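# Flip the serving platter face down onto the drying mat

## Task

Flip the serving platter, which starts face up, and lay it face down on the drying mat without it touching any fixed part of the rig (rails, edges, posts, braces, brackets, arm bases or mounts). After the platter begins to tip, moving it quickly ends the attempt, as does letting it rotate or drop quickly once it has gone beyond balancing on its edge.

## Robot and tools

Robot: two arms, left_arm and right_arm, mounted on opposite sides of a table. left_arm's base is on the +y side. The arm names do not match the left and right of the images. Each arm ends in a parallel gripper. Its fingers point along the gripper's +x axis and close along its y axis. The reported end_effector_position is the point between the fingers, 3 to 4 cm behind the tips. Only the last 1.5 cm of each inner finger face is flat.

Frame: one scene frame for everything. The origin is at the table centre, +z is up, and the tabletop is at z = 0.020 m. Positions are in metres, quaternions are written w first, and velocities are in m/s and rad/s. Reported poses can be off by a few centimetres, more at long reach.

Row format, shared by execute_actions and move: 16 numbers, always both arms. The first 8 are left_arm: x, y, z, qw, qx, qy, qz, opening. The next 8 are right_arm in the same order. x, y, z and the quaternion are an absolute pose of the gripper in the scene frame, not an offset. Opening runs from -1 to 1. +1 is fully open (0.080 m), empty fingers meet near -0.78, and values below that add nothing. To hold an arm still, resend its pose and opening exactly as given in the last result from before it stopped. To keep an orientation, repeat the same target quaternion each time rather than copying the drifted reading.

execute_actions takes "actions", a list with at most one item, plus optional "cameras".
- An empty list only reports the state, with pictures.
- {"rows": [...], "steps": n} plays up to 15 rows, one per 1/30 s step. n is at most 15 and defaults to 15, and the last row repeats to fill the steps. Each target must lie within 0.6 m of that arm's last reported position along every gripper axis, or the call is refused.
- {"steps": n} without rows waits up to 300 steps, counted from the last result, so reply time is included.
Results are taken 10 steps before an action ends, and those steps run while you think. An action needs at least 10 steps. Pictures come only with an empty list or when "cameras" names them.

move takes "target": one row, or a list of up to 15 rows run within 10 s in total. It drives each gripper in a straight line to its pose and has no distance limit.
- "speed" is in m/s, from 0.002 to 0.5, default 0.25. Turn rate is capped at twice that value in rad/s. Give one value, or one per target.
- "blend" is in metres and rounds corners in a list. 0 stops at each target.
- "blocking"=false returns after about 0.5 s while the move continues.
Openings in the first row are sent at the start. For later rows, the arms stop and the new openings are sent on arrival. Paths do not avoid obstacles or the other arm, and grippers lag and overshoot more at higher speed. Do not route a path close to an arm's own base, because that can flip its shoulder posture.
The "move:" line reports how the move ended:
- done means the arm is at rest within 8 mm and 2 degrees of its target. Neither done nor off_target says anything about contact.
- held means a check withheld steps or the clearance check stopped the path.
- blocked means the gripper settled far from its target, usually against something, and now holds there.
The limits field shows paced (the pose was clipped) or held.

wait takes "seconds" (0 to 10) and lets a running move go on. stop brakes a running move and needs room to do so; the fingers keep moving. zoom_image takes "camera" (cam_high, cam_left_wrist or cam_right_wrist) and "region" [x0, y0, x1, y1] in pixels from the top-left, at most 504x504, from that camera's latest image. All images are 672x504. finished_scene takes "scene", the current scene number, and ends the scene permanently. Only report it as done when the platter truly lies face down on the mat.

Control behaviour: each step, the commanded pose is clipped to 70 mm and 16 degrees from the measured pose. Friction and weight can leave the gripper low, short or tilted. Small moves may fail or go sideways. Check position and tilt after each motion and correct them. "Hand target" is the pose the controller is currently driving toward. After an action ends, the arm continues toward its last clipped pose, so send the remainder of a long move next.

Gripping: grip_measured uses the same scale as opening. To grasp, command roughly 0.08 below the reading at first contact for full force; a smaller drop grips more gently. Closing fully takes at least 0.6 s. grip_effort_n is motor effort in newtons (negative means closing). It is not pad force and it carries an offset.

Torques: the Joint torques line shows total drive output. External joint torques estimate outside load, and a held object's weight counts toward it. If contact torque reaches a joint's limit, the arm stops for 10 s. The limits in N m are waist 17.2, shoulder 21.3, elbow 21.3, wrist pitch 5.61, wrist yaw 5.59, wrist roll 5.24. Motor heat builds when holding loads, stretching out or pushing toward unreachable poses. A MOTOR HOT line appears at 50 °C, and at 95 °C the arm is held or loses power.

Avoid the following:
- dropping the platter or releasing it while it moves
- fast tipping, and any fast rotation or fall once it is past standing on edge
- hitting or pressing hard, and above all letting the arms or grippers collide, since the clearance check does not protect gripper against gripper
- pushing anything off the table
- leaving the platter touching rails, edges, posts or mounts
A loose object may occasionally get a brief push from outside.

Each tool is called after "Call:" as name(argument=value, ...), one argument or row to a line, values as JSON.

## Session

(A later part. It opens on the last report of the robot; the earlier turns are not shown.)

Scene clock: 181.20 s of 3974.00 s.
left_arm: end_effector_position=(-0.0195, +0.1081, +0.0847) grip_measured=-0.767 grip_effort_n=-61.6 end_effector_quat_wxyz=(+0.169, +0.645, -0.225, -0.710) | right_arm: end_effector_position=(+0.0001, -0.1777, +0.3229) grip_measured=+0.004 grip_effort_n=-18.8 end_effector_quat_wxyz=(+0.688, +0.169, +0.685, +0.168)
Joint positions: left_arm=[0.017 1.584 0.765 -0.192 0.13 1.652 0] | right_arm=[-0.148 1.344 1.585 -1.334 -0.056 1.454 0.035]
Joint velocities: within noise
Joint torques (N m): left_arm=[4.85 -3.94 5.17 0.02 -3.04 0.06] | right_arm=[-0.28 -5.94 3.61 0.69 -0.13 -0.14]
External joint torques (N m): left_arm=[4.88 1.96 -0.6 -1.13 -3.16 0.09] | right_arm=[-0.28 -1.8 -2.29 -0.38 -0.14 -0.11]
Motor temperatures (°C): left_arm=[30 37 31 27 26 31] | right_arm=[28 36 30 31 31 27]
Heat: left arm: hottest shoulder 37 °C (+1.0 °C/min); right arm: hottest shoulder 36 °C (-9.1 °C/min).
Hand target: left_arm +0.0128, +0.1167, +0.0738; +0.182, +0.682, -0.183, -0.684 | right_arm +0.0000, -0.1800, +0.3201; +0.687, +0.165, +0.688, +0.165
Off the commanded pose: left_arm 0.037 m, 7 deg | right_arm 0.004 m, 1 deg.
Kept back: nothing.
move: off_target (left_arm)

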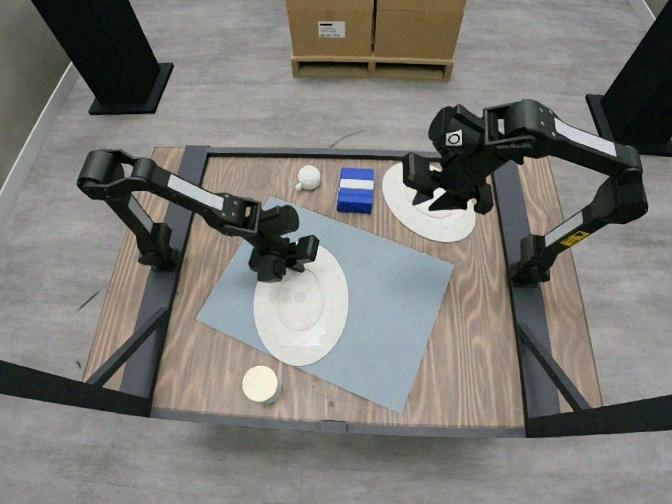

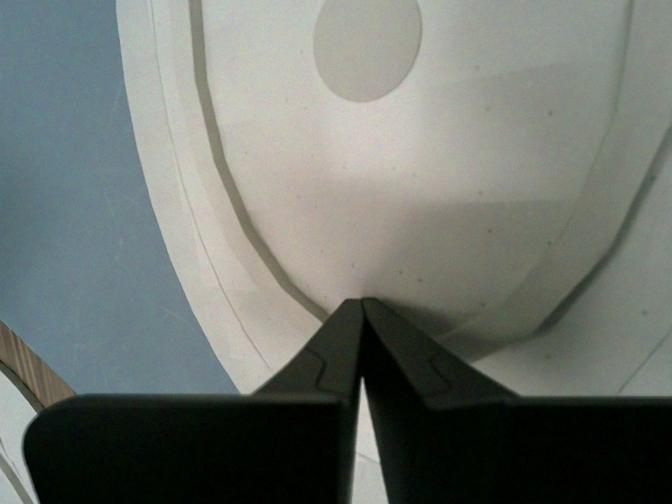

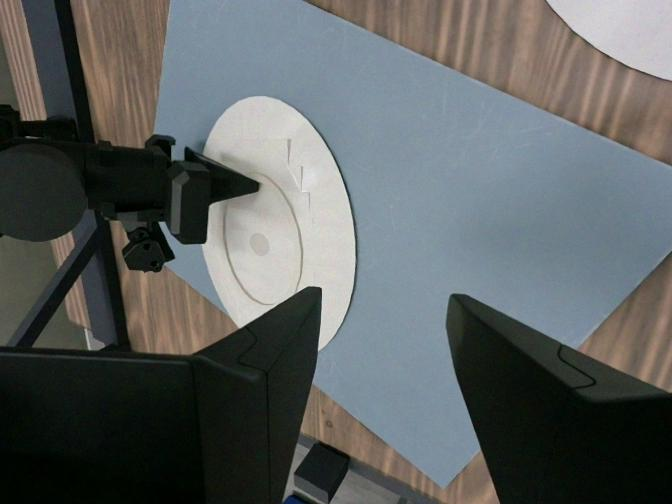

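Call:
move(
  target=[
    [0.045,0.118,0.082,0.183,0.683,-0.183,-0.683,-0.78,0.0,-0.18,0.32,0.6876,0.1651,0.6876,0.1651,0],
  ],
  speed=0.03,
)

Scene clock: 182.83 s of 3974.00 s.
left_arm: end_effector_position=(+0.0446, +0.1195, +0.0829) grip_measured=-0.767 grip_effort_n=-61.6 end_effector_quat_wxyz=(+0.185, +0.684, -0.184, -0.681) | right_arm: end_effector_position=(+0.0001, -0.1777, +0.3229) grip_measured=+0.004 grip_effort_n=-18.8 end_effector_quat_wxyz=(+0.688, +0.169, +0.685, +0.168)
Joint positions: left_arm=[0.193 1.58 0.776 -0.248 0.101 1.754 0] | right_arm=[-0.148 1.344 1.585 -1.334 -0.056 1.454 0.035]
Joint velocities: within noise
Joint torques (N m): left_arm=[0.15 -4.19 7.6 0.82 0.31 0.06] | right_arm=[-0.21 -5.85 3.79 0.71 -0.17 -0.18]
External joint torques (N m): left_arm=[0.14 1.69 1.78 -0.3 0.21 0.08] | right_arm=[-0.2 -1.6 -2.13 -0.33 -0.18 -0.16]
Motor temperatures (°C): left_arm=[30 37 31 27 27 31] | right_arm=[28 36 30 31 31 27]
Heat: left arm: hottest shoulder 37 °C (+1.0 °C/min); right arm: hottest shoulder 36 °C (-9.0 °C/min).
Hand target: left_arm +0.0450, +0.1180, +0.0821; +0.183, +0.683, -0.183, -0.683 | right_arm +0.0000, -0.1800, +0.3201; +0.687, +0.165, +0.688, +0.165
Off the commanded pose: left_arm 0.002 m, 0 deg | right_arm 0.004 m, 1 deg.
Kept back: nothing.
move: done

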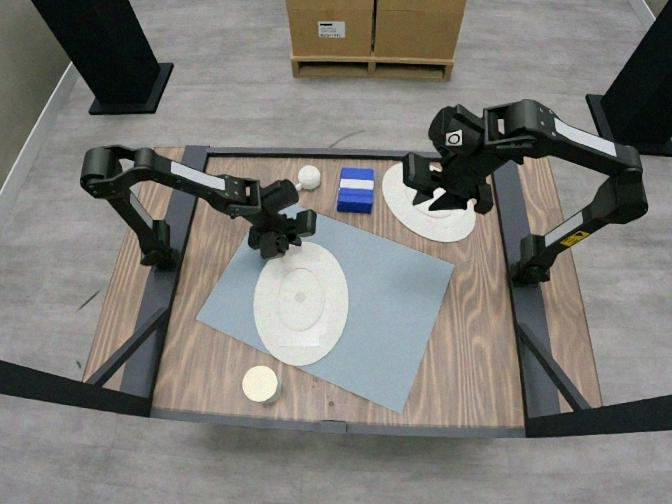

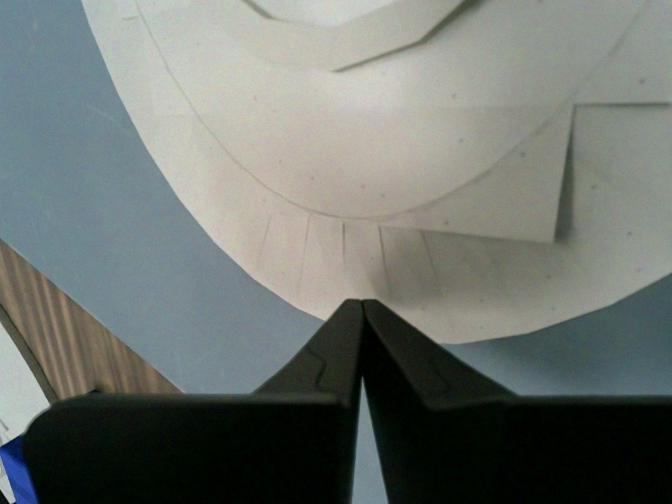

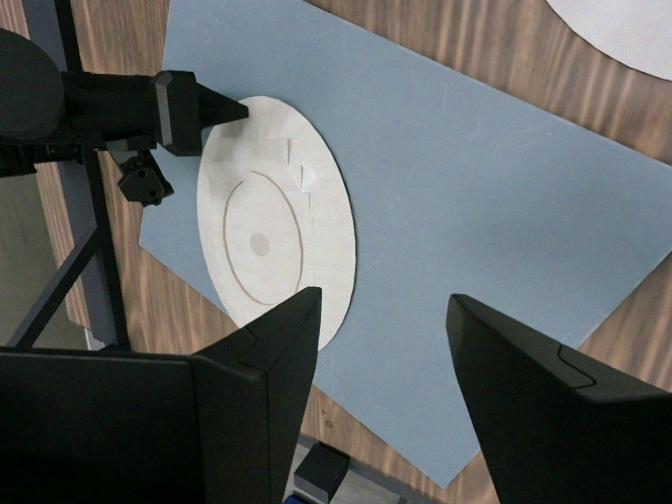

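Call:
move(
  target=[
    [0.05,0.14,0.14,0.183,0.683,-0.183,-0.683,-0.78,0.0,-0.18,0.32,0.6876,0.1651,0.6876,0.1651,0],
    [-0.05,0.28,0.25,0.2241,0.6708,-0.2241,-0.6708,-0.78,0.0,-0.18,0.32,0.6876,0.1651,0.6876,0.1651,0],
  ],
  speed=0.15,
  cameras=["cam_high"],
)

Call:
zoom_image(
  camera="cam_high",
  region=[220, 220, 380, 400],
)

Scene clock: 186.27 s of 3974.00 s.
left_arm: end_effector_position=(-0.0501, +0.2803, +0.2467) grip_measured=-0.767 grip_effort_n=-61.6 end_effector_quat_wxyz=(+0.220, +0.671, -0.222, -0.672) end_effector_velocity=(+0.004, +0.003, +0.000) end_effector_angular_velocity=(+0.000, -0.020, +0.021) | right_arm: end_effector_position=(+0.0001, -0.1777, +0.3229) grip_measured=+0.004 grip_effort_n=-18.8 end_effector_quat_wxyz=(+0.688, +0.169, +0.685, +0.168)
Joint positions: left_arm=[-0.416 0.751 0.923 -1.144 -0.231 1.248 0] | right_arm=[-0.148 1.344 1.585 -1.334 -0.056 1.454 0.035]
Joint velocities: left_arm=[-0.017 -0.007 0.002 -0.022 -0.037 -0.022 0] | right_arm=[within noise]
Joint torques (N m): left_arm=[-0.24 -0.88 8.38 1.01 -0.29 -0.09] | right_arm=[-0.27 -5.8 3.61 0.68 -0.09 -0.15]
External joint torques (N m): left_arm=[-0.24 -0.38 2.14 -0.24 -0.2 -0.05] | right_arm=[-0.28 -1.67 -2.24 -0.37 -0.1 -0.12]
Motor temperatures (°C): left_arm=[30 37 32 27 27 31] | right_arm=[28 35 30 31 31 27]
Heat: left arm: hottest shoulder 37 °C (+1.0 °C/min); right arm: hottest shoulder 35 °C (-9.1 °C/min).
Hand target: left_arm -0.0500, +0.2800, +0.2499; +0.224, +0.671, -0.224, -0.671 | right_arm +0.0000, -0.1800, +0.3201; +0.687, +0.165, +0.688, +0.165
Off the commanded pose: left_arm 0.003 m, 1 deg | right_arm 0.004 m, 1 deg.
Kept back: nothing.
move: done
Images, in order (width x height): cam_high 672x504.

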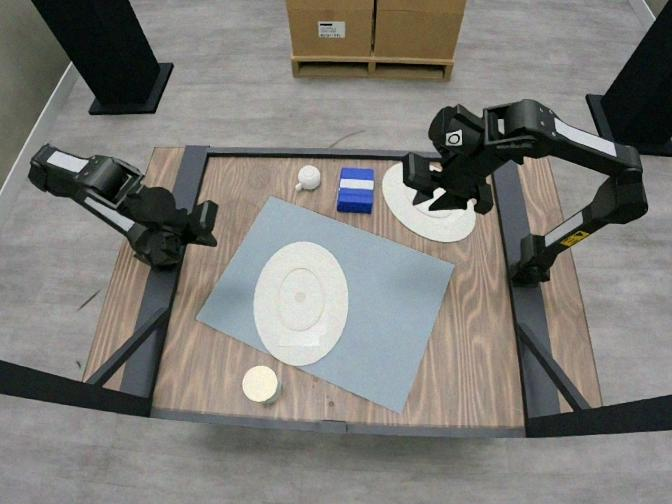

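Scaled by 2.800 from the camera's 672x504 image, which has a finer 960x720 frame.

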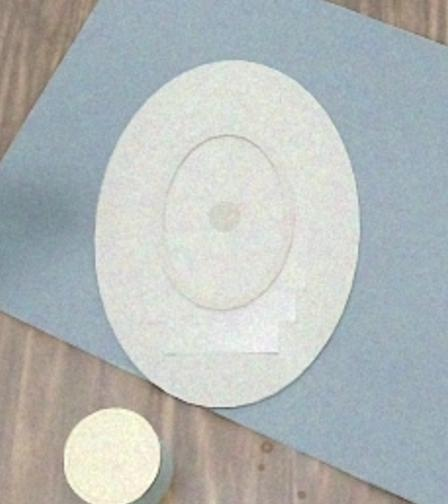

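Call:
finished_scene(
  scene=1,
  done=true,
)

The scene is finished: the task was done.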